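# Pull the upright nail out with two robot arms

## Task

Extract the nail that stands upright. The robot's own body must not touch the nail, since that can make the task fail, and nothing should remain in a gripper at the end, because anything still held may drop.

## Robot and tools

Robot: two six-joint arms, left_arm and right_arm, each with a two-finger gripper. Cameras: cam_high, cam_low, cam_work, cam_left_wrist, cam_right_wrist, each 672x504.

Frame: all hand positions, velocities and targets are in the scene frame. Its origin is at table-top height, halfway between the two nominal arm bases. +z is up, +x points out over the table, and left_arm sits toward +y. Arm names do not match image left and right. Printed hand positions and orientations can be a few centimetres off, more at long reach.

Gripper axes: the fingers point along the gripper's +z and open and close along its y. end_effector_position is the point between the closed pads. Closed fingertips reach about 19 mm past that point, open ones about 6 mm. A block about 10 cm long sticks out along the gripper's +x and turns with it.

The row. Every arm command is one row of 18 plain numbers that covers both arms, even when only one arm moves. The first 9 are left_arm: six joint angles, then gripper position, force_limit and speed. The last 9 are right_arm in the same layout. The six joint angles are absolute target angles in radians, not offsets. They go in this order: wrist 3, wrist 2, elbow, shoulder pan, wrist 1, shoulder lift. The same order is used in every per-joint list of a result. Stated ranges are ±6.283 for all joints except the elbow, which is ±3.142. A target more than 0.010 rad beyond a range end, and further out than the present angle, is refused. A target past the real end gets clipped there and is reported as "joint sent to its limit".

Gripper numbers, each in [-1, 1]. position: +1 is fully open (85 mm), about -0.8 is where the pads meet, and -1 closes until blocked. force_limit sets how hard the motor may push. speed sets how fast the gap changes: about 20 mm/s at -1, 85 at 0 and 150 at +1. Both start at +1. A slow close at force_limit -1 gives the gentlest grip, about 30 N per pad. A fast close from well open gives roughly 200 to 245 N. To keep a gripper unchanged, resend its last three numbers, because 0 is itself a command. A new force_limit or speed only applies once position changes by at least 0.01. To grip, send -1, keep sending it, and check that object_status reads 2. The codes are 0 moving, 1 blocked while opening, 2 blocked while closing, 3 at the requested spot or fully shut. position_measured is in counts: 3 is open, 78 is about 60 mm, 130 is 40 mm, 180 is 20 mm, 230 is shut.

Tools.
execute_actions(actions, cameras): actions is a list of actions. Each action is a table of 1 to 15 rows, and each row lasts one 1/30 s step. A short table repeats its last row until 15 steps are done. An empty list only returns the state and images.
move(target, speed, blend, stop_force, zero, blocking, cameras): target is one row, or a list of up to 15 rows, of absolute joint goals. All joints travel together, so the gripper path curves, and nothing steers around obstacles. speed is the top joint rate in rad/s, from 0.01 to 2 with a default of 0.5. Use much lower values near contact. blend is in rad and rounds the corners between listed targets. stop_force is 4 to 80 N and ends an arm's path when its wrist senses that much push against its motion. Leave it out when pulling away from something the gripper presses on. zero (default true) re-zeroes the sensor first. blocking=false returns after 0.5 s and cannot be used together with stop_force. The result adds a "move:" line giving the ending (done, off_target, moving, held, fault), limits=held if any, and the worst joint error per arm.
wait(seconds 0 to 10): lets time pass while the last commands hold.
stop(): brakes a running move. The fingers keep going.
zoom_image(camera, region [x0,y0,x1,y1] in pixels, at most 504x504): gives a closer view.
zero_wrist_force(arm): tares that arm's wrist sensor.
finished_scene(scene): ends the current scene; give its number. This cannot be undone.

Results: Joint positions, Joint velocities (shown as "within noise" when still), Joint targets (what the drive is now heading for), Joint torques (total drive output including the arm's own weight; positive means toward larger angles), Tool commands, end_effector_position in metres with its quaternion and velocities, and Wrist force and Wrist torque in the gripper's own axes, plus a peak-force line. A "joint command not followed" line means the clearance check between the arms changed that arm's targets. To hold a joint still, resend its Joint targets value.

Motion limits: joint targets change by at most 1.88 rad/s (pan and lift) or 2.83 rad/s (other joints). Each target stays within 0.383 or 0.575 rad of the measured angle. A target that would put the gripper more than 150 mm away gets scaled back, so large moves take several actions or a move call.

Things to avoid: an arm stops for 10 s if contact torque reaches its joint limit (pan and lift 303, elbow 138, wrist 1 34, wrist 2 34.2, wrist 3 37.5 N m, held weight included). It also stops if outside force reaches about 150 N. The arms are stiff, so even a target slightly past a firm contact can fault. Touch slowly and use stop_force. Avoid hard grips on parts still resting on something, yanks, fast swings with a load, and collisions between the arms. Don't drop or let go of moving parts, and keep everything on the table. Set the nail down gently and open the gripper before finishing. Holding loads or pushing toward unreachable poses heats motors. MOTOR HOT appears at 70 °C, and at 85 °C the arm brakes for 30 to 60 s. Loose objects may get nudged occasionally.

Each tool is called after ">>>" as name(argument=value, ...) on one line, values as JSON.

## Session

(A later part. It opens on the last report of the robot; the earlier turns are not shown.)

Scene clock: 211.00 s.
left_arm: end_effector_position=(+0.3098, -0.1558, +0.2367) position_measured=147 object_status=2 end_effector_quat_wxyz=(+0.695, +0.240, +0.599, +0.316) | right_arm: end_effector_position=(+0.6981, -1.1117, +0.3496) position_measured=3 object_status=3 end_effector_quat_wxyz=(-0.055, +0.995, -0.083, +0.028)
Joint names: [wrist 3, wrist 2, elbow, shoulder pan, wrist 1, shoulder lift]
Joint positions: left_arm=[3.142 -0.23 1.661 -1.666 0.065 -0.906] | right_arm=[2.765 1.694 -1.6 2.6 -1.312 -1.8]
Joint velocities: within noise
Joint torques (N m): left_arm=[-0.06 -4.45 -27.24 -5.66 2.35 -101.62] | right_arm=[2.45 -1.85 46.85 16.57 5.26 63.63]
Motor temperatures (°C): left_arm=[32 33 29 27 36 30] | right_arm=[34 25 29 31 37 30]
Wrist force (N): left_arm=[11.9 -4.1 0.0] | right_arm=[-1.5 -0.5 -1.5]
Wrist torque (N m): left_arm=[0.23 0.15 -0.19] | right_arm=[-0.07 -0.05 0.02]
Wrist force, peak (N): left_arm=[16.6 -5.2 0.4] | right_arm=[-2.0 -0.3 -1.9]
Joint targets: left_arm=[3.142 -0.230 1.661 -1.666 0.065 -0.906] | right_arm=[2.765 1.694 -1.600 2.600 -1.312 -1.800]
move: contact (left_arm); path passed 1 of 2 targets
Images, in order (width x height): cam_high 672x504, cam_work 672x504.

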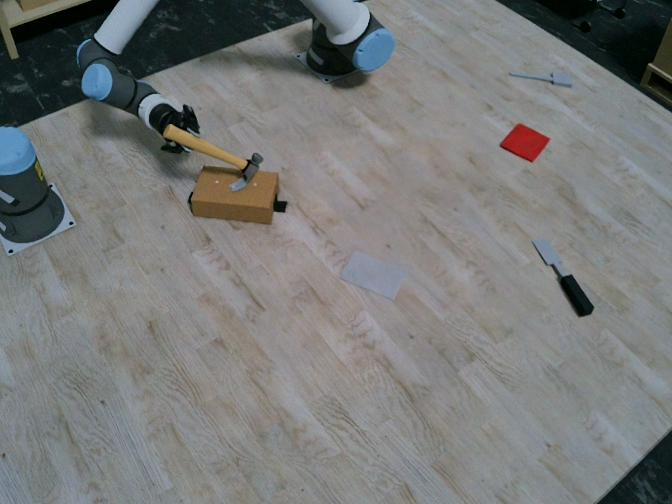

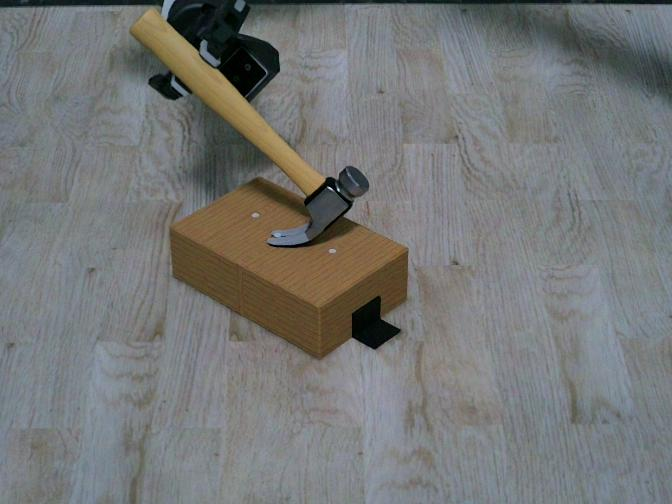

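>>> move(target=[[3.1416, -0.23, 1.6633, -1.6659, 0.0640, -0.9070, -1, 1, -1, 2.765, 1.694, -1.6, 2.6, -1.312, -1.8, 1, 1, 1],[3.1416, -0.23, 1.7156, -1.6659, -0.0477, -0.9697, -1, 1, -1, 2.765, 1.694, -1.6, 2.6, -1.312, -1.8, 1, 1, 1],[3.1416, -0.23, 1.7353, -1.6659, -0.0879, -0.9924, -1, 1, -1, 2.765, 1.694, -1.6, 2.6, -1.312, -1.8, 1, 1, 1]], speed=[0.02, 0.06, 0.03], stop_force=40, cameras=["cam_work", "cam_low"])

>>> zoom_image(camera="cam_work", region=[264, 220, 300, 247])

>>> zoom_image(camera="cam_low", region=[256, 136, 304, 172])

Scene clock: 216.17 s.
left_arm: end_effector_position=(+0.3132, -0.1251, +0.2515) position_measured=147 object_status=2 end_effector_quat_wxyz=(+0.707, +0.185, +0.630, +0.263) | right_arm: end_effector_position=(+0.6981, -1.1117, +0.3496) position_measured=3 object_status=3 end_effector_quat_wxyz=(-0.055, +0.995, -0.083, +0.028)
Joint names: [wrist 3, wrist 2, elbow, shoulder pan, wrist 1, shoulder lift]
Joint positions: left_arm=[3.142 -0.23 1.735 -1.666 -0.088 -0.992] | right_arm=[2.765 1.694 -1.6 2.6 -1.312 -1.8]
Joint velocities: within noise
Joint torques (N m): left_arm=[0.15 -13.99 -27.69 -9.02 4.57 -109.79] | right_arm=[2.41 -1.82 47.13 14.56 5.1 63.7]
Motor temperatures (°C): left_arm=[32 33 29 27 36 30] | right_arm=[34 25 29 31 37 30]
Wrist force (N): left_arm=[21.6 -35.0 22.8] | right_arm=[-1.7 -0.2 -1.3]
Wrist torque (N m): left_arm=[0.38 0.18 -0.17] | right_arm=[-0.02 -0.02 0.03]
Wrist force, peak (N): left_arm=[23.0 -36.0 22.7] | right_arm=[-2.0 0.1 -1.8]
Joint targets: left_arm=[3.142 -0.230 1.735 -1.666 -0.088 -0.992] | right_arm=[2.765 1.694 -1.600 2.600 -1.312 -1.800]
move: done
Images, in order (width x height): cam_low 672x504, cam_work 672x504.

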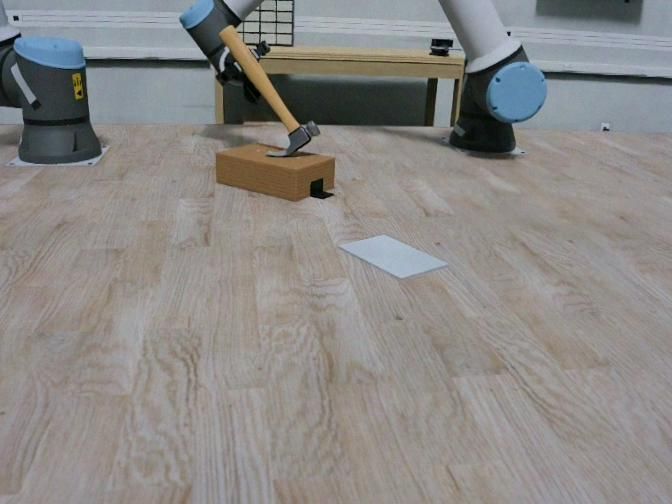

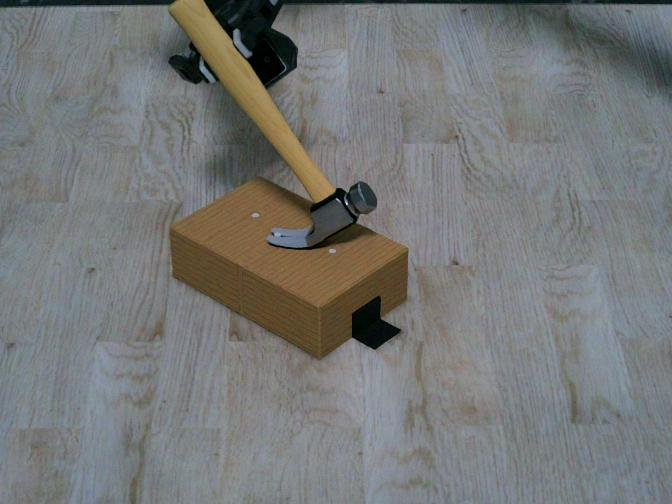

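Scaled by 14.000 from the camera's 672x504 image, which has a finer 960x720 frame.

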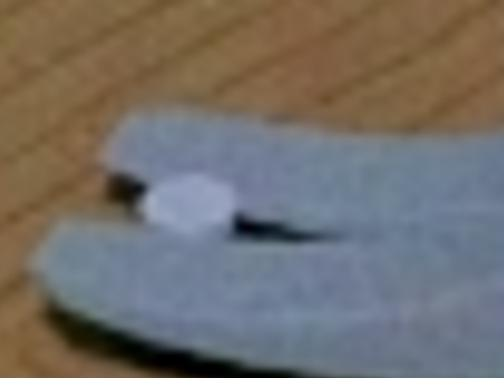

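Scaled by 10.500 from the camera's 672x504 image, which has a finer 960x720 frame.

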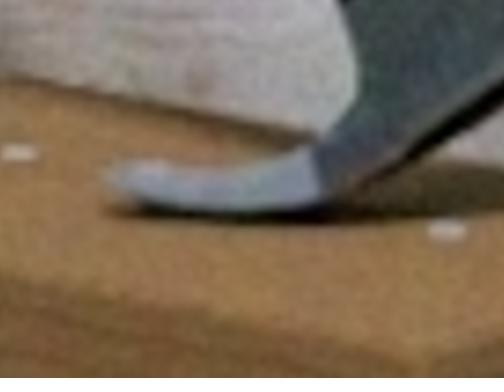

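>>> move(target=[3.1416, -0.23, 1.7532, -1.6639, -0.1279, -1.0144, -1, 1, -1, 2.765, 1.694, -1.6, 2.6, -1.312, -1.8, 1, 1, 1], speed=0.02, stop_force=40, cameras=["cam_work", "cam_low"])

>>> zoom_image(camera="cam_work", region=[264, 220, 300, 247])

>>> zoom_image(camera="cam_low", region=[256, 136, 304, 172])

Scene clock: 221.53 s.
left_arm: end_effector_position=(+0.3154, -0.1171, +0.2551) position_measured=147 object_status=2 end_effector_quat_wxyz=(+0.709, +0.169, +0.637, +0.250) | right_arm: end_effector_position=(+0.6981, -1.1117, +0.3496) position_measured=3 object_status=3 end_effector_quat_wxyz=(-0.055, +0.995, -0.083, +0.028)
Joint names: [wrist 3, wrist 2, elbow, shoulder pan, wrist 1, shoulder lift]
Joint positions: left_arm=[3.142 -0.23 1.753 -1.664 -0.128 -1.014] | right_arm=[2.765 1.694 -1.6 2.6 -1.312 -1.8]
Joint velocities: within noise
Joint torques (N m): left_arm=[-0.16 -18.24 -18 4.85 4.33 -106.31] | right_arm=[2.76 -1.65 46.64 14.23 4.8 63.97]
Motor temperatures (°C): left_arm=[32 33 29 27 35 30] | right_arm=[34 25 29 31 37 30]
Wrist force (N): left_arm=[6.9 -46.0 24.6] | right_arm=[-1.9 -0.1 -1.4]
Wrist torque (N m): left_arm=[0.32 0.04 -0.32] | right_arm=[-0.01 0.02 0.02]
Wrist force, peak (N): left_arm=[11.8 -46.2 25.2] | right_arm=[-2.0 -0.1 -1.8]
Joint targets: left_arm=[3.142 -0.230 1.753 -1.664 -0.128 -1.014] | right_arm=[2.765 1.694 -1.600 2.600 -1.312 -1.800]
move: done
Images, in order (width x height): cam_low 672x504, cam_work 672x504.

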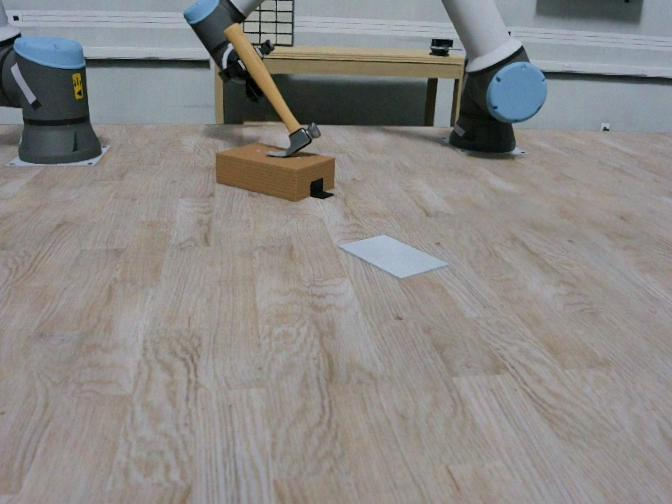

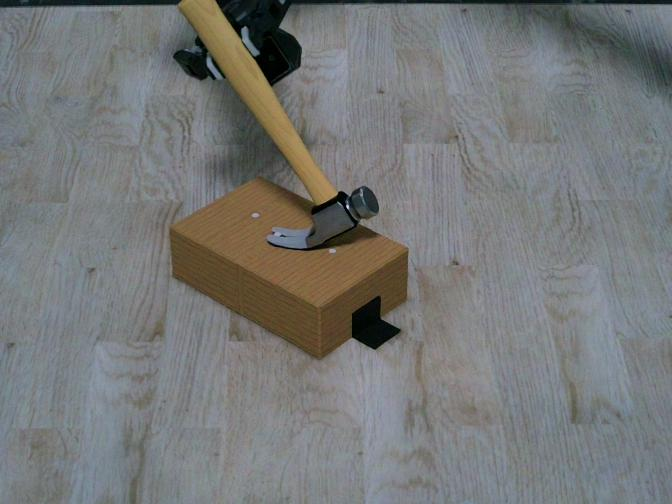

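Scaled by 14.000 from the camera's 672x504 image, which has a finer 960x720 frame.

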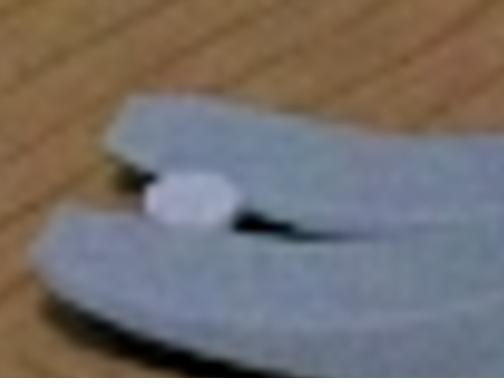

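Scaled by 10.500 from the camera's 672x504 image, which has a finer 960x720 frame.

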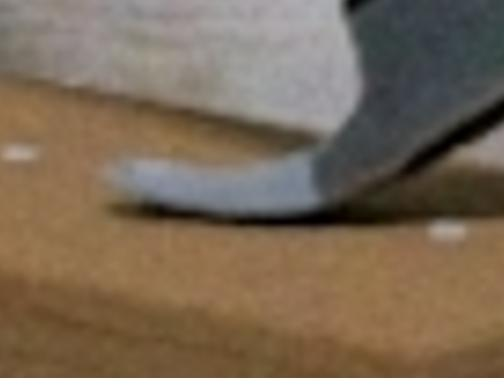

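>>> move(target=[3.1416, -0.23, 1.7947, -1.6639, -0.2101, -1.0610, -1, 1, -1, 2.765, 1.694, -1.6, 2.6, -1.312, -1.8, 1, 1, 1], speed=0.03, stop_force=40, cameras=["cam_work", "cam_low"])

>>> zoom_image(camera="cam_work", region=[264, 216, 304, 246])

>>> zoom_image(camera="cam_low", region=[256, 136, 304, 172])

Scene clock: 225.90 s.
left_arm: end_effector_position=(+0.3172, -0.1004, +0.2613) position_measured=150 object_status=2 end_effector_quat_wxyz=(+0.713, +0.140, +0.651, +0.221) | right_arm: end_effector_position=(+0.6981, -1.1117, +0.3496) position_measured=3 object_status=3 end_effector_quat_wxyz=(-0.055, +0.995, -0.083, +0.028)
Joint names: [wrist 3, wrist 2, elbow, shoulder pan, wrist 1, shoulder lift]
Joint positions: left_arm=[3.142 -0.23 1.795 -1.664 -0.21 -1.061] | right_arm=[2.765 1.694 -1.6 2.6 -1.312 -1.8]
Joint velocities: within noise
Joint torques (N m): left_arm=[0.71 -17.42 -25.92 7.04 7.42 -123.14] | right_arm=[2.96 -1.7 47.57 16.65 4.65 64.29]
Motor temperatures (°C): left_arm=[32 33 29 27 35 30] | right_arm=[34 25 29 31 37 30]
Wrist force (N): left_arm=[34.7 -65.3 19.5] | right_arm=[-1.7 -0.3 -1.4]
Wrist torque (N m): left_arm=[0.46 0.49 -0.71] | right_arm=[-0.04 -0.02 0.03]
Wrist force, peak (N): left_arm=[39.2 -67.9 21.0] | right_arm=[-2.0 -0.4 -1.7]
Joint targets: left_arm=[3.142 -0.230 1.795 -1.664 -0.210 -1.061] | right_arm=[2.765 1.694 -1.600 2.600 -1.312 -1.800]
move: done
Images, in order (width x height): cam_low 672x504, cam_work 672x504.

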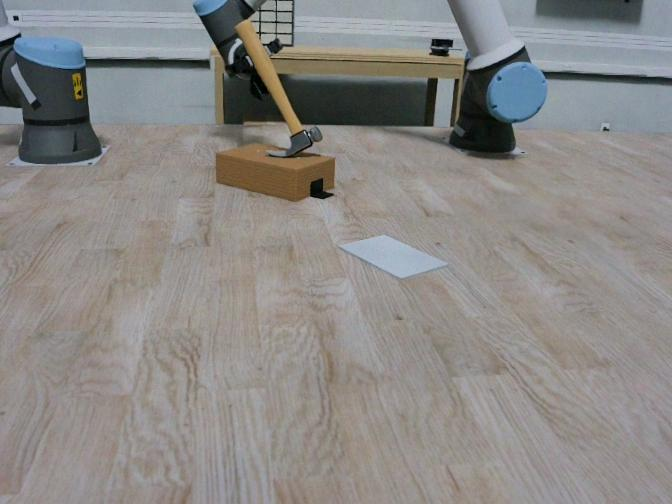

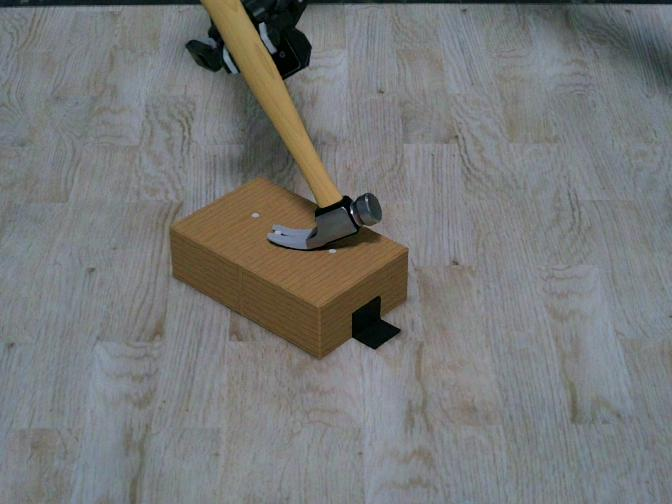

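Scaled by 12.600 from the camera's 672x504 image, which has a finer 960x720 frame.

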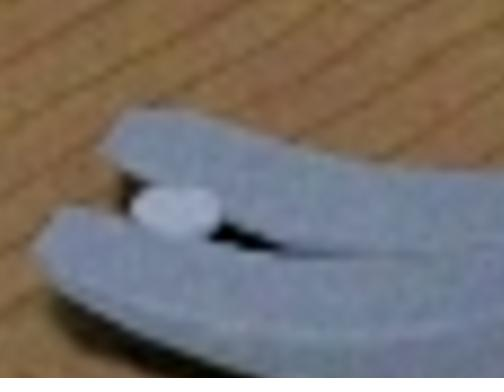

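Scaled by 10.500 from the camera's 672x504 image, which has a finer 960x720 frame.

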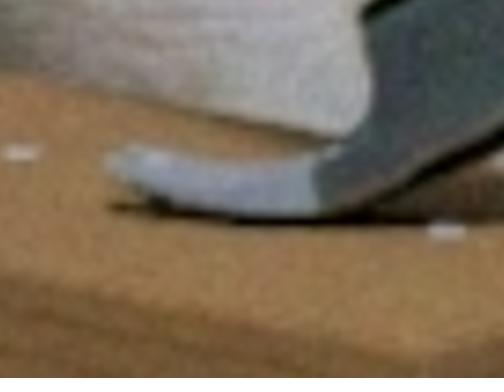

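>>> move(target=[3.1416, -0.23, 1.8384, -1.6639, -0.2963, -1.1058, -1, 1, -1, 2.765, 1.694, -1.6, 2.6, -1.312, -1.8, 1, 1, 1], speed=0.03, stop_force=40, cameras=["cam_work", "cam_low"])

>>> zoom_image(camera="cam_work", region=[264, 216, 304, 246])

>>> zoom_image(camera="cam_low", region=[256, 136, 304, 172])

Scene clock: 231.43 s.
left_arm: end_effector_position=(+0.3191, -0.0833, +0.2648) position_measured=150 object_status=2 end_effector_quat_wxyz=(+0.715, +0.110, +0.663, +0.192) | right_arm: end_effector_position=(+0.6981, -1.1117, +0.3496) position_measured=3 object_status=3 end_effector_quat_wxyz=(-0.055, +0.995, -0.083, +0.028)
Joint names: [wrist 3, wrist 2, elbow, shoulder pan, wrist 1, shoulder lift]
Joint positions: left_arm=[3.142 -0.23 1.838 -1.664 -0.296 -1.106] | right_arm=[2.765 1.694 -1.6 2.6 -1.312 -1.8]
Joint velocities: within noise
Joint torques (N m): left_arm=[-0.16 -17.69 -10.74 -2 5.93 -104.87] | right_arm=[2.86 -1.76 47.39 14.57 4.72 62.85]
Motor temperatures (°C): left_arm=[32 33 29 27 35 30] | right_arm=[34 25 29 31 37 30]
Wrist force (N): left_arm=[10.2 -61.9 12.1] | right_arm=[-1.8 -0.3 -1.3]
Wrist torque (N m): left_arm=[0.84 0.00 -0.58] | right_arm=[-0.04 0.00 0.02]
Wrist force, peak (N): left_arm=[36.4 -66.9 20.0] | right_arm=[-2.0 -0.3 -2.0]
Joint targets: left_arm=[3.142 -0.230 1.838 -1.664 -0.296 -1.106] | right_arm=[2.765 1.694 -1.600 2.600 -1.312 -1.800]
move: done
Images, in order (width x height): cam_low 672x504, cam_work 672x504.

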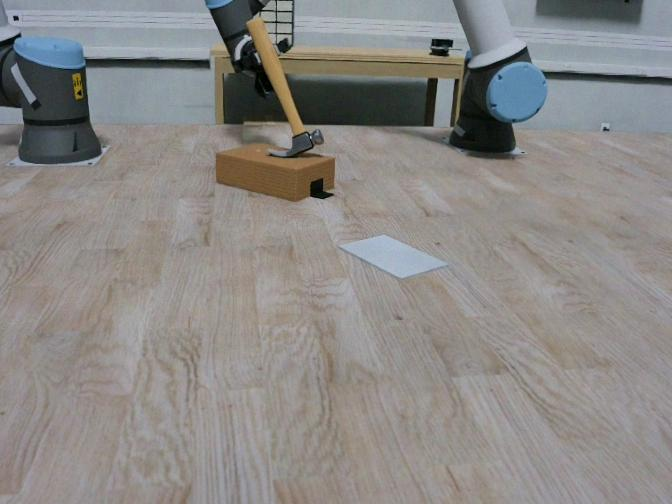

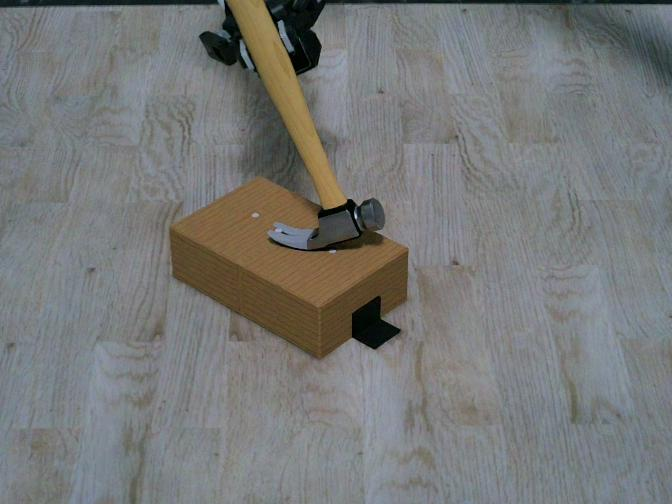

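Scaled by 12.600 from the camera's 672x504 image, which has a finer 960x720 frame.

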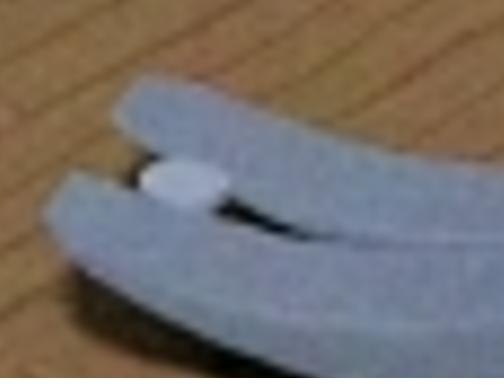

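Scaled by 10.500 from the camera's 672x504 image, which has a finer 960x720 frame.

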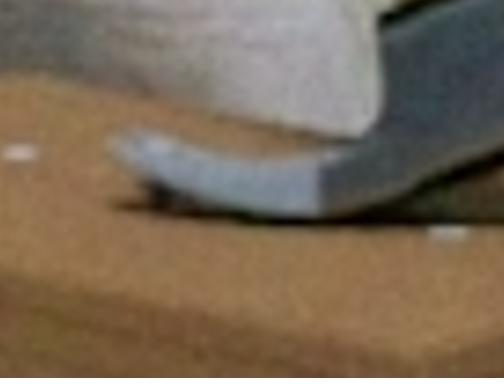

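>>> move(target=[3.1416, -0.23, 1.8787, -1.6639, -0.3789, -1.1508, -1, 1, -1, 2.765, 1.694, -1.6, 2.6, -1.312, -1.8, 1, 1, 1], speed=0.03, stop_force=40, cameras=["cam_work", "cam_low"])

>>> zoom_image(camera="cam_work", region=[264, 216, 304, 246])

>>> zoom_image(camera="cam_low", region=[256, 136, 304, 172])

Scene clock: 235.77 s.
left_arm: end_effector_position=(+0.3208, -0.0678, +0.2694) position_measured=150 object_status=2 end_effector_quat_wxyz=(+0.716, +0.079, +0.674, +0.163) | right_arm: end_effector_position=(+0.6981, -1.1117, +0.3496) position_measured=3 object_status=3 end_effector_quat_wxyz=(-0.055, +0.995, -0.083, +0.028)
Joint names: [wrist 3, wrist 2, elbow, shoulder pan, wrist 1, shoulder lift]
Joint positions: left_arm=[3.142 -0.23 1.879 -1.664 -0.379 -1.151] | right_arm=[2.765 1.694 -1.6 2.6 -1.312 -1.8]
Joint velocities: within noise
Joint torques (N m): left_arm=[0.42 -0.24 -27.21 4.05 -0.74 -80.55] | right_arm=[2.94 -1.57 47.34 16.15 4.58 63.72]
Motor temperatures (°C): left_arm=[32 33 29 27 35 30] | right_arm=[34 25 30 31 37 30]
Wrist force (N): left_arm=[4.7 1.8 -1.1] | right_arm=[-1.7 -0.3 -1.4]
Wrist torque (N m): left_arm=[0.06 -0.03 0.09] | right_arm=[-0.03 -0.02 0.02]
Wrist force, peak (N): left_arm=[38.7 -71.2 12.2] | right_arm=[-1.9 -0.4 -1.8]
Joint targets: left_arm=[3.142 -0.230 1.879 -1.664 -0.379 -1.151] | right_arm=[2.765 1.694 -1.600 2.600 -1.312 -1.800]
move: done
Images, in order (width x height): cam_low 672x504, cam_work 672x504.

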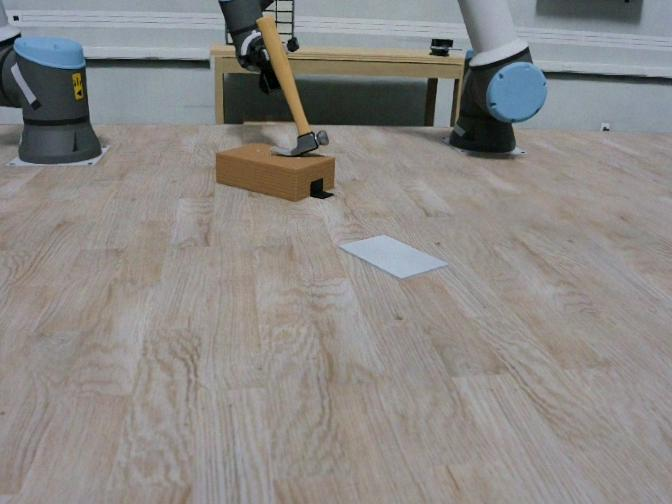

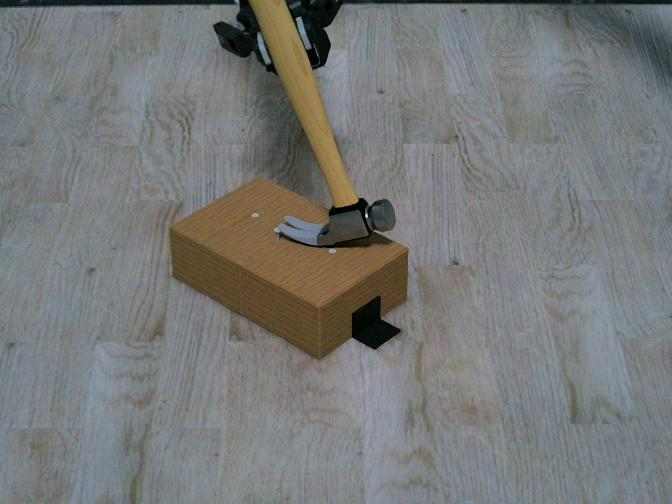

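Scaled by 12.600 from the camera's 672x504 image, which has a finer 960x720 frame.

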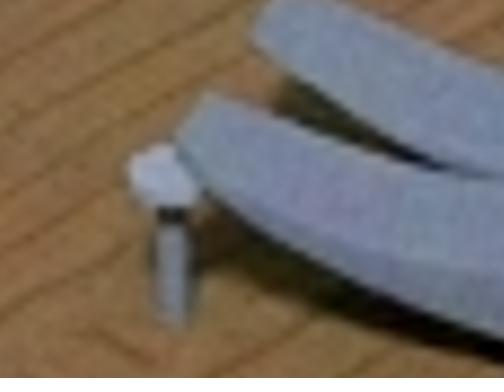

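Scaled by 10.500 from the camera's 672x504 image, which has a finer 960x720 frame.

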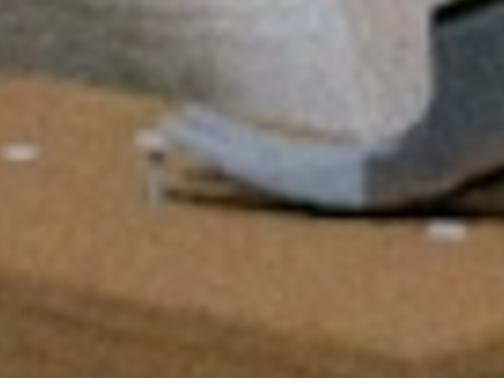

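>>> zoom_image(camera="cam_work", region=[230, 120, 410, 270])

>>> execute_actions(actions=[], cameras=["cam_left_wrist", "cam_high"])

>>> zoom_image(camera="cam_high", region=[210, 140, 290, 200])

Scaled by 2.800 from the camera's 672x504 image, which has a finer 960x720 frame.

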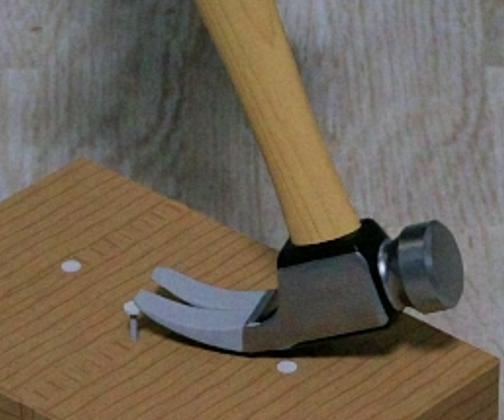

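Scene clock: 236.63 s.
left_arm: end_effector_position=(+0.3208, -0.0678, +0.2694) position_measured=150 object_status=2 end_effector_quat_wxyz=(+0.716, +0.079, +0.674, +0.163) | right_arm: end_effector_position=(+0.6981, -1.1117, +0.3496) position_measured=3 object_status=3 end_effector_quat_wxyz=(-0.055, +0.995, -0.083, +0.028)
Joint names: [wrist 3, wrist 2, elbow, shoulder pan, wrist 1, shoulder lift]
Joint positions: left_arm=[3.142 -0.23 1.879 -1.664 -0.379 -1.151] | right_arm=[2.765 1.694 -1.6 2.6 -1.312 -1.8]
Joint velocities: within noise
Joint torques (N m): left_arm=[-0.4 -0.62 -28.43 5.67 0.49 -79.81] | right_arm=[2.98 -1.63 47.63 15.87 4.54 63.31]
Motor temperatures (°C): left_arm=[32 33 29 27 35 30] | right_arm=[34 25 30 31 37 30]
Wrist force (N): left_arm=[4.6 2.0 -1.5] | right_arm=[-1.6 -0.1 -1.1]
Wrist torque (N m): left_arm=[0.08 -0.05 0.09] | right_arm=[0.00 -0.03 0.02]
Wrist force, peak (N): left_arm=[4.6 2.2 -1.4] | right_arm=[-1.9 -0.3 -1.8]
Joint targets: left_arm=[3.142 -0.230 1.879 -1.664 -0.379 -1.151] | right_arm=[2.765 1.694 -1.600 2.600 -1.312 -1.800]
Tool commands: left_gripper/position=-1.0 left_gripper/force_limit=+1.0 left_gripper/speed=-1.0 right_gripper/position=+1.0 right_gripper/force_limit=+1.0 right_gripper/speed=+1.0
Images, in order (width x height): cam_high 672x504, cam_left_wrist 672x504.

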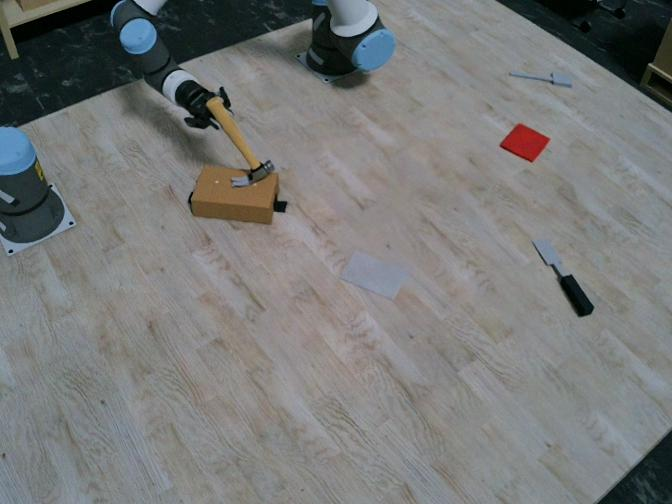

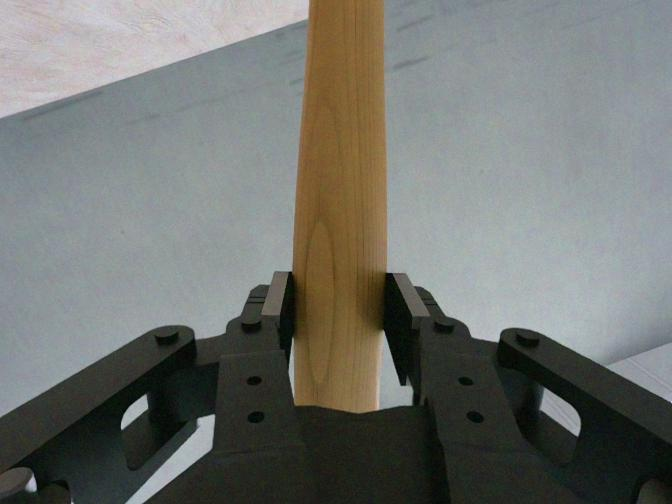

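Scaled by 6.300 from the camera's 672x504 image, which has a finer 960x720 frame.

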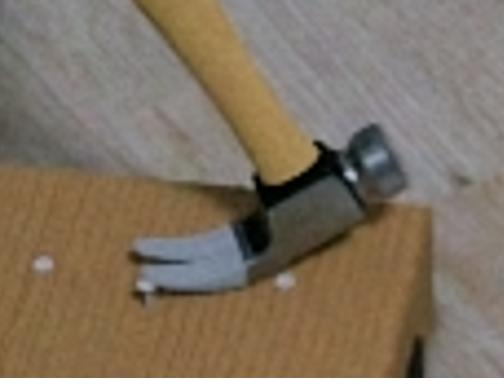

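>>> move(target=[[3.1416, -0.23, 1.9173, -1.6639, -0.3884, -1.1798, -1, 1, -1, 2.765, 1.694, -1.6, 2.6, -1.312, -1.8, 1, 1, 1],[3.1416, -0.35, 1.6819, -1.6460, -0.0869, -0.9317, -1, 1, -1, 2.765, 1.694, -1.6, 2.6, -1.312, -1.8, 1, 1, 1]], speed=[0.1, 0.2], stop_force=25, cameras=["cam_work", "cam_low"])

>>> zoom_image(camera="cam_work", region=[260, 170, 380, 260])

>>> zoom_image(camera="cam_low", region=[250, 110, 330, 170])

Scene clock: 242.03 s.
left_arm: end_effector_position=(+0.3168, -0.1180, +0.2483) position_measured=231 object_status=3 end_effector_quat_wxyz=(+0.714, +0.139, +0.613, +0.310) | right_arm: end_effector_position=(+0.6981, -1.1117, +0.3496) position_measured=3 object_status=3 end_effector_quat_wxyz=(-0.055, +0.995, -0.083, +0.028)
Joint names: [wrist 3, wrist 2, elbow, shoulder pan, wrist 1, shoulder lift]
Joint positions: left_arm=[3.142 -0.35 1.682 -1.646 -0.087 -0.932] | right_arm=[2.765 1.694 -1.6 2.6 -1.312 -1.8]
Joint velocities: within noise
Joint torques (N m): left_arm=[-0.23 -4.28 -34.75 10.09 7.71 -64.48] | right_arm=[2.89 -1.85 48.32 15.77 4.32 63.31]
Motor temperatures (°C): left_arm=[32 33 29 27 35 30] | right_arm=[34 25 30 31 37 30]
Wrist force (N): left_arm=[-0.3 2.2 -1.0] | right_arm=[-1.7 -0.4 -1.0]
Wrist torque (N m): left_arm=[0.17 0.01 0.16] | right_arm=[-0.05 -0.01 0.02]
Wrist force, peak (N): left_arm=[5.3 1.8 -1.7] | right_arm=[-1.9 -0.4 -2.0]
Joint targets: left_arm=[3.142 -0.350 1.682 -1.646 -0.087 -0.932] | right_arm=[2.765 1.694 -1.600 2.600 -1.312 -1.800]
move: done
Images, in order (width x height): cam_low 672x504, cam_work 672x504.

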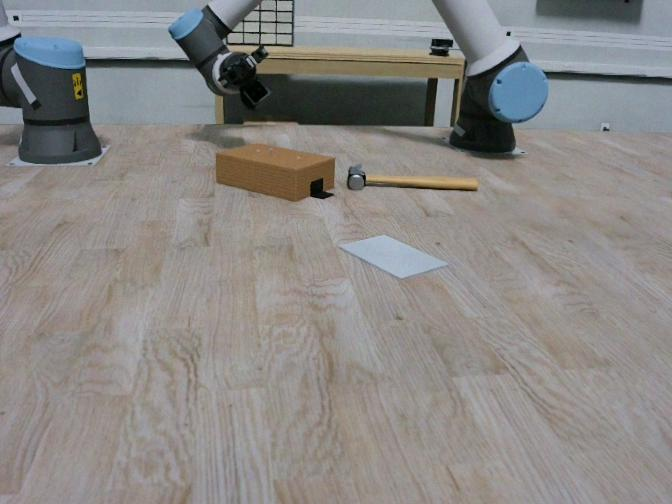

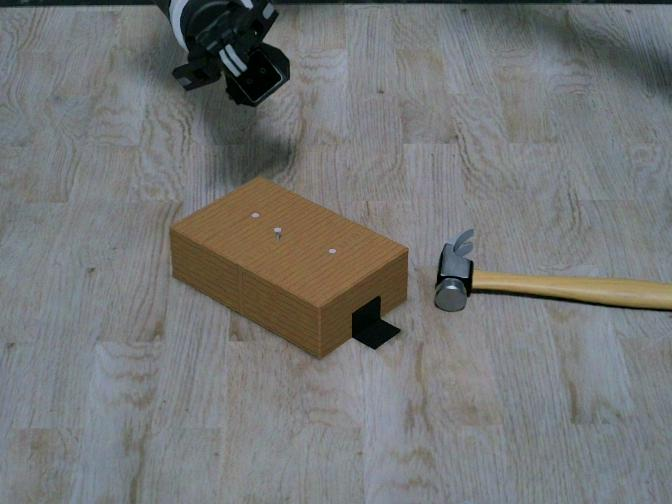

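Scaled by 4.200 from the camera's 672x504 image, which has a finer 960x720 frame.

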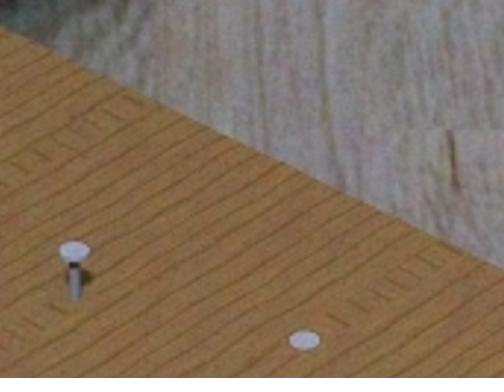

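Scaled by 6.300 from the camera's 672x504 image, which has a finer 960x720 frame.

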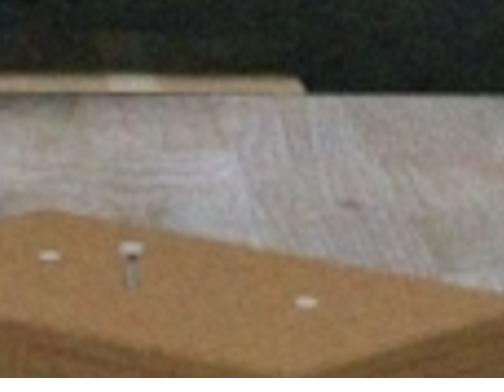

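>>> execute_actions(actions=[], cameras=["cam_high", "cam_low", "cam_work"])

>>> zoom_image(camera="cam_high", region=[180, 90, 440, 285])

>>> zoom_image(camera="cam_low", region=[330, 140, 490, 220])

Scene clock: 249.33 s.
left_arm: end_effector_position=(+0.3168, -0.1180, +0.2483) position_measured=231 object_status=3 end_effector_quat_wxyz=(+0.714, +0.139, +0.613, +0.310) | right_arm: end_effector_position=(+0.6981, -1.1117, +0.3496) position_measured=3 object_status=3 end_effector_quat_wxyz=(-0.055, +0.995, -0.083, +0.028)
Joint names: [wrist 3, wrist 2, elbow, shoulder pan, wrist 1, shoulder lift]
Joint positions: left_arm=[3.142 -0.35 1.682 -1.646 -0.087 -0.932] | right_arm=[2.765 1.694 -1.6 2.6 -1.312 -1.8]
Joint velocities: within noise
Joint torques (N m): left_arm=[-0.09 -3.45 -28.17 11.02 3.91 -65.91] | right_arm=[2.96 -1.66 48.43 15.65 4.22 63.57]
Motor temperatures (°C): left_arm=[32 33 29 27 35 30] | right_arm=[34 25 30 31 37 30]
Wrist force (N): left_arm=[-0.4 2.4 -1.2] | right_arm=[-1.6 -0.3 -1.3]
Wrist torque (N m): left_arm=[0.20 0.03 0.17] | right_arm=[-0.04 -0.04 0.03]
Wrist force, peak (N): left_arm=[-0.5 2.5 -1.6] | right_arm=[-2.2 -0.2 -1.3]
Joint targets: left_arm=[3.142 -0.350 1.682 -1.646 -0.087 -0.932] | right_arm=[2.765 1.694 -1.600 2.600 -1.312 -1.800]
Tool commands: left_gripper/position=-1.0 left_gripper/force_limit=+1.0 left_gripper/speed=-1.0 right_gripper/position=+1.0 right_gripper/force_limit=+1.0 right_gripper/speed=+1.0
Images, in order (width x height): cam_high 672x504, cam_low 672x504, cam_work 672x504.

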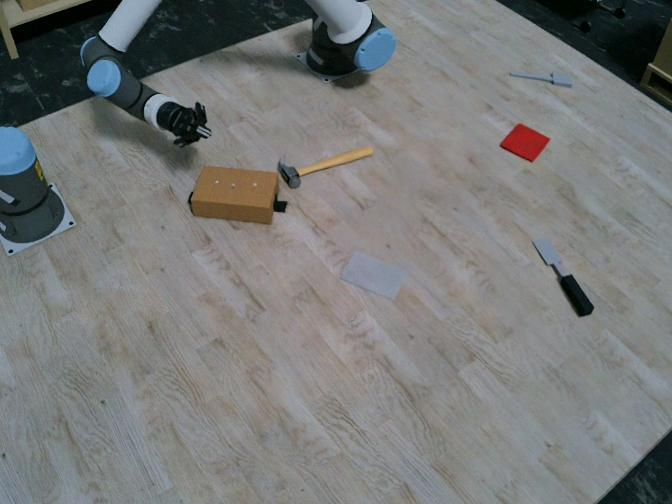

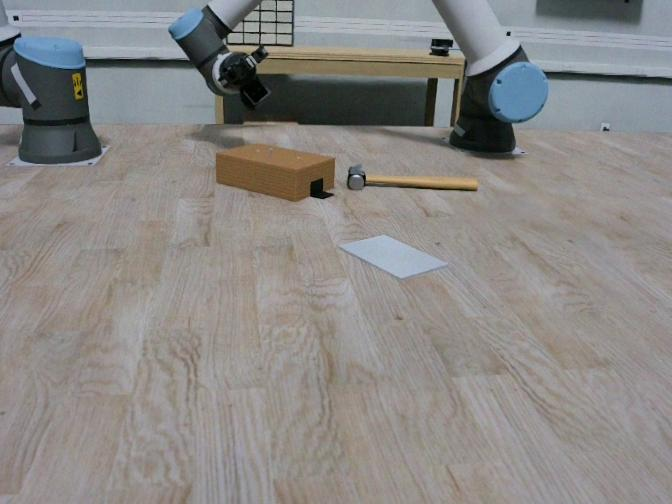

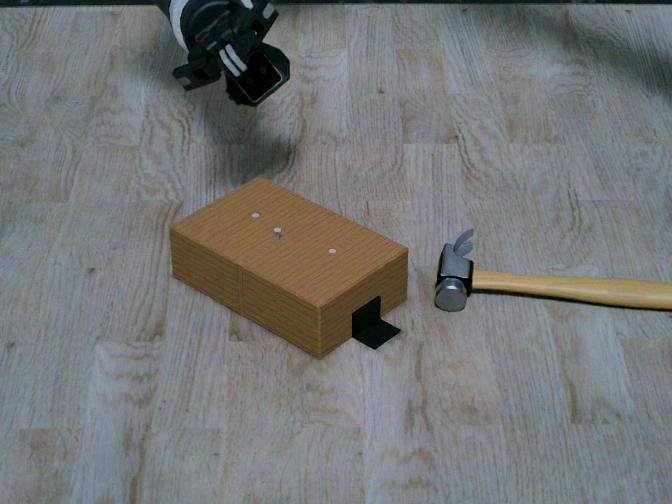

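Scaled by 1.938 from the camera's 672x504 image, which has a finer 960x720 frame.

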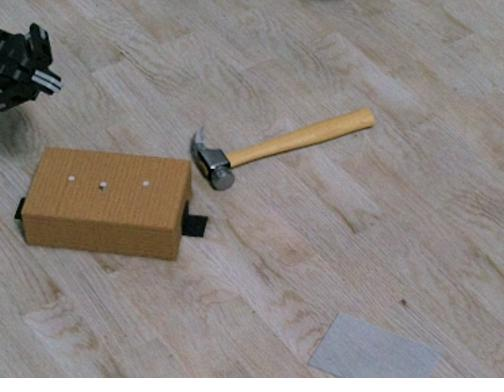

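Scaled by 3.150 from the camera's 672x504 image, which has a finer 960x720 frame.

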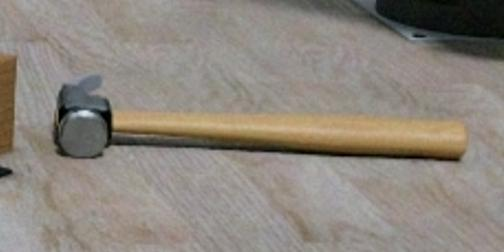

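>>> move(target=[[3.1416, -0.35, 1.6819, -1.6460, -0.0869, -1.15, 1, 1, 1, 2.765, 1.694, -1.6, 2.6, -1.312, -1.8, 1, 1, 1],[0.529, 1.5708, 1.9020, -1.1031, 1.0273, -1.3585, 1, 1, 1, 2.765, 1.694, -1.6, 2.6, -1.312, -1.8, 1, 1, 1]], speed=[0.5, 1.0], blend=0.1, cameras=["cam_work", "cam_left_wrist", "cam_high"])

Scene clock: 255.00 s.
left_arm: end_effector_position=(+0.3101, +0.1801, +0.2001) position_measured=3 object_status=3 end_effector_quat_wxyz=(+0.000, +0.679, -0.734, +0.000) | right_arm: end_effector_position=(+0.6981, -1.1117, +0.3496) position_measured=3 object_status=3 end_effector_quat_wxyz=(-0.055, +0.995, -0.083, +0.028)
Joint names: [wrist 3, wrist 2, elbow, shoulder pan, wrist 1, shoulder lift]
Joint positions: left_arm=[0.529 1.571 1.902 -1.103 1.027 -1.358] | right_arm=[2.765 1.694 -1.6 2.6 -1.312 -1.8]
Joint velocities: within noise
Joint torques (N m): left_arm=[-2.02 1.56 -26.67 15.85 9.71 -62.48] | right_arm=[2.69 -1.42 48.35 16.24 4.24 63.45]
Motor temperatures (°C): left_arm=[32 33 29 27 35 30] | right_arm=[34 25 30 31 37 30]
Wrist force (N): left_arm=[0.2 0.2 -1.2] | right_arm=[-1.4 -0.2 -1.6]
Wrist torque (N m): left_arm=[-0.11 0.00 0.00] | right_arm=[-0.03 -0.06 0.03]
Wrist force, peak (N): left_arm=[-3.0 3.9 -2.4] | right_arm=[-1.7 -0.1 -1.9]
Joint targets: left_arm=[0.529 1.571 1.902 -1.103 1.027 -1.358] | right_arm=[2.765 1.694 -1.600 2.600 -1.312 -1.800]
move: done
Images, in order (width x height): cam_high 672x504, cam_work 672x504, cam_left_wrist 672x504.

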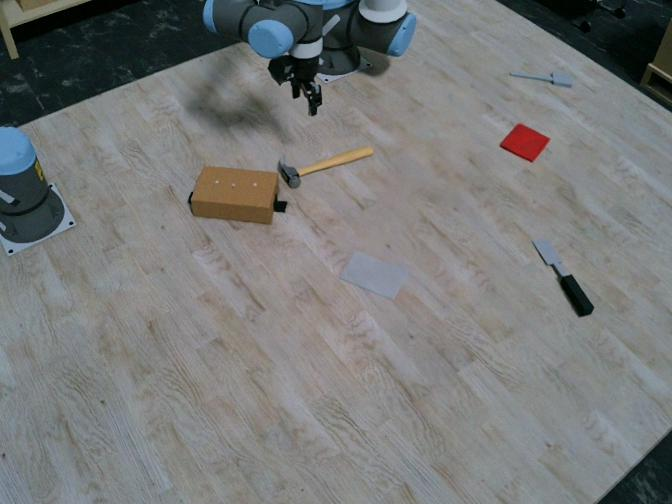

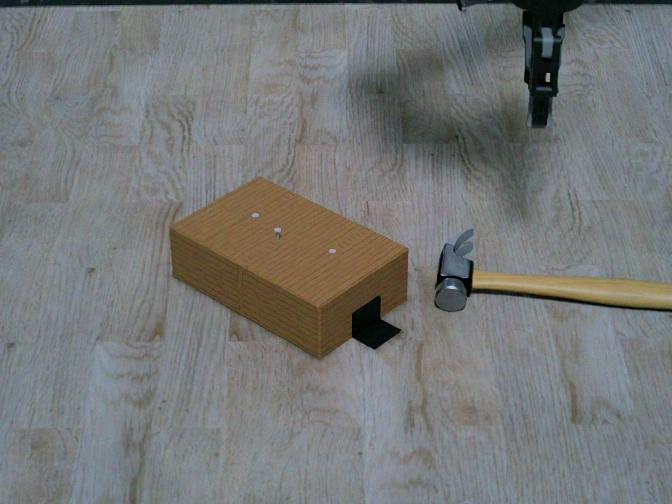

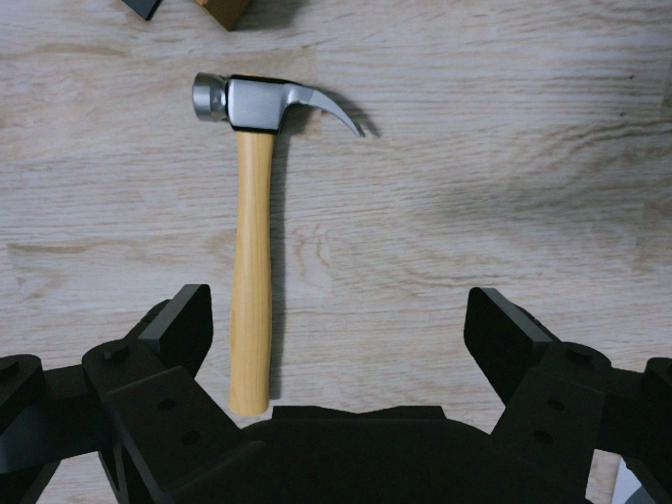

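>>> move(target=[0.6604, 1.5708, 1.8439, -0.9716, 0.9201, -1.1932, 1, 1, 1, 2.765, 1.694, -1.6, 2.6, -1.312, -1.8, 1, 1, 1], speed=0.4, cameras=["cam_work", "cam_left_wrist"])

Scene clock: 257.27 s.
left_arm: end_effector_position=(+0.3900, +0.1802, +0.1202) position_measured=3 object_status=3 end_effector_quat_wxyz=(+0.000, +0.679, -0.734, +0.000) | right_arm: end_effector_position=(+0.6981, -1.1117, +0.3496) position_measured=3 object_status=3 end_effector_quat_wxyz=(-0.055, +0.995, -0.083, +0.028)
Joint names: [wrist 3, wrist 2, elbow, shoulder pan, wrist 1, shoulder lift]
Joint positions: left_arm=[0.66 1.571 1.844 -0.972 0.92 -1.193] | right_arm=[2.765 1.694 -1.6 2.6 -1.312 -1.8]
Joint velocities: within noise
Joint torques (N m): left_arm=[2.54 -0.37 -38.66 12.19 0.96 -45.22] | right_arm=[3.06 -1.57 48.46 15.14 4.32 63.3]
Motor temperatures (°C): left_arm=[32 33 29 27 35 30] | right_arm=[34 25 30 31 37 30]
Wrist force (N): left_arm=[0.0 0.6 -0.6] | right_arm=[-1.6 0.3 -1.7]
Wrist torque (N m): left_arm=[-0.01 -0.06 0.02] | right_arm=[0.05 -0.02 0.02]
Wrist force, peak (N): left_arm=[-0.4 2.4 -3.4] | right_arm=[-2.1 -0.2 -1.7]
Joint targets: left_arm=[0.660 1.571 1.844 -0.972 0.920 -1.193] | right_arm=[2.765 1.694 -1.600 2.600 -1.312 -1.800]
move: done
Images, in order (width x height): cam_work 672x504, cam_left_wrist 672x504.

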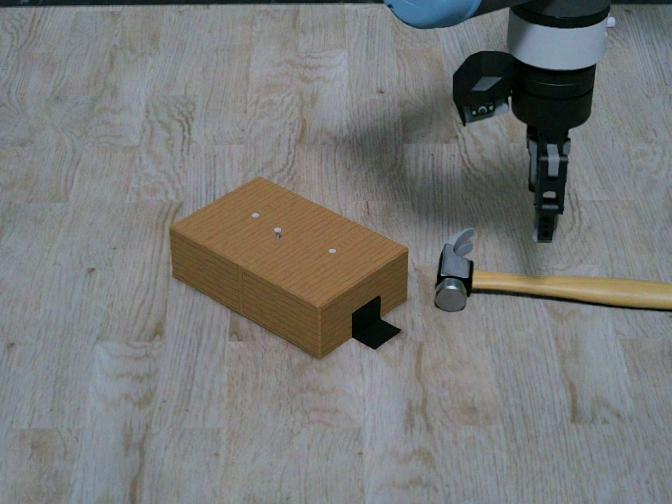

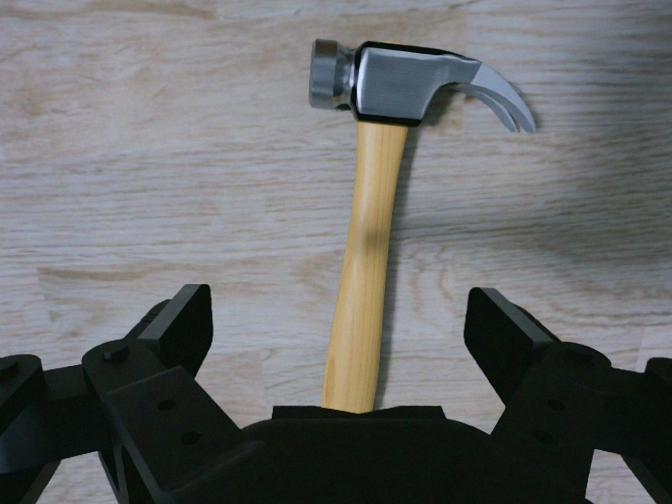

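>>> move(target=[0.7137, 1.5708, 1.8605, -1.0333, 0.8411, -1.1308, 1, 1, 1, 2.765, 1.694, -1.6, 2.6, -1.312, -1.8, 1, 1, 1], speed=0.3, cameras=["cam_work", "cam_left_wrist"])

Scene clock: 261.67 s.
left_arm: end_effector_position=(+0.3694, +0.1475, +0.0702) position_measured=3 object_status=3 end_effector_quat_wxyz=(+0.000, -0.636, +0.772, +0.000) | right_arm: end_effector_position=(+0.6981, -1.1117, +0.3496) position_measured=3 object_status=3 end_effector_quat_wxyz=(-0.055, +0.995, -0.083, +0.028)
Joint names: [wrist 3, wrist 2, elbow, shoulder pan, wrist 1, shoulder lift]
Joint positions: left_arm=[0.714 1.571 1.86 -1.033 0.841 -1.131] | right_arm=[2.765 1.694 -1.6 2.6 -1.312 -1.8]
Joint velocities: within noise
Joint torques (N m): left_arm=[2.04 -1.3 -20.42 -11.62 0.56 -45.38] | right_arm=[2.78 -1.86 49.01 17 4.2 62.73]
Motor temperatures (°C): left_arm=[32 33 29 27 35 30] | right_arm=[34 25 30 31 37 30]
Wrist force (N): left_arm=[0.8 0.6 -0.8] | right_arm=[-1.6 0.0 -1.4]
Wrist torque (N m): left_arm=[-0.04 -0.16 0.03] | right_arm=[0.02 -0.03 0.02]
Wrist force, peak (N): left_arm=[-0.7 0.1 -2.3] | right_arm=[-2.2 -0.2 -1.8]
Joint targets: left_arm=[0.714 1.571 1.861 -1.033 0.841 -1.131] | right_arm=[2.765 1.694 -1.600 2.600 -1.312 -1.800]
move: done
Images, in order (width x height): cam_work 672x504, cam_left_wrist 672x504.

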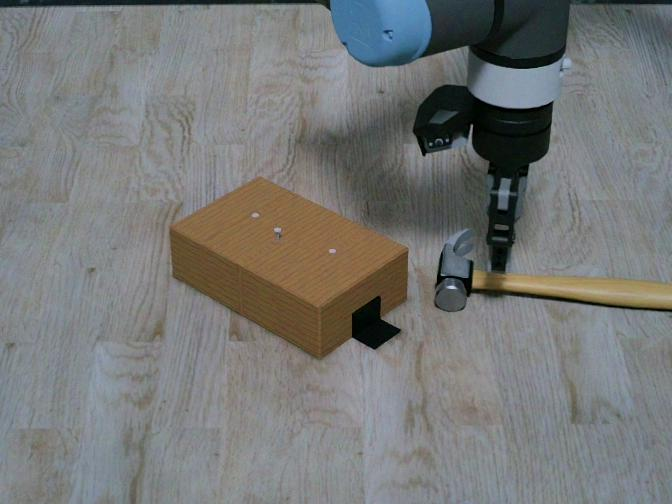

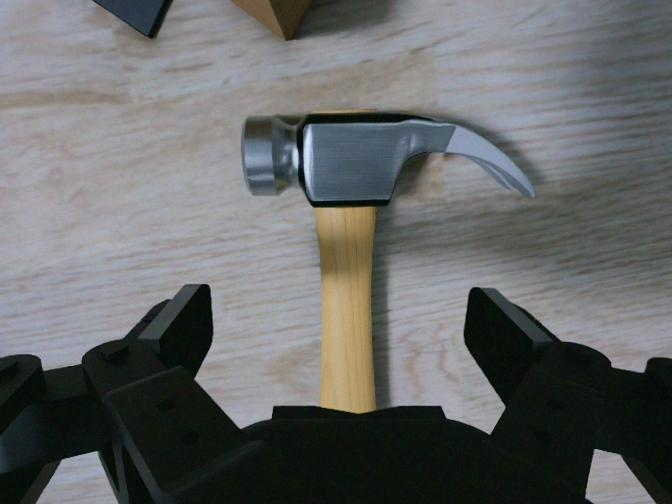

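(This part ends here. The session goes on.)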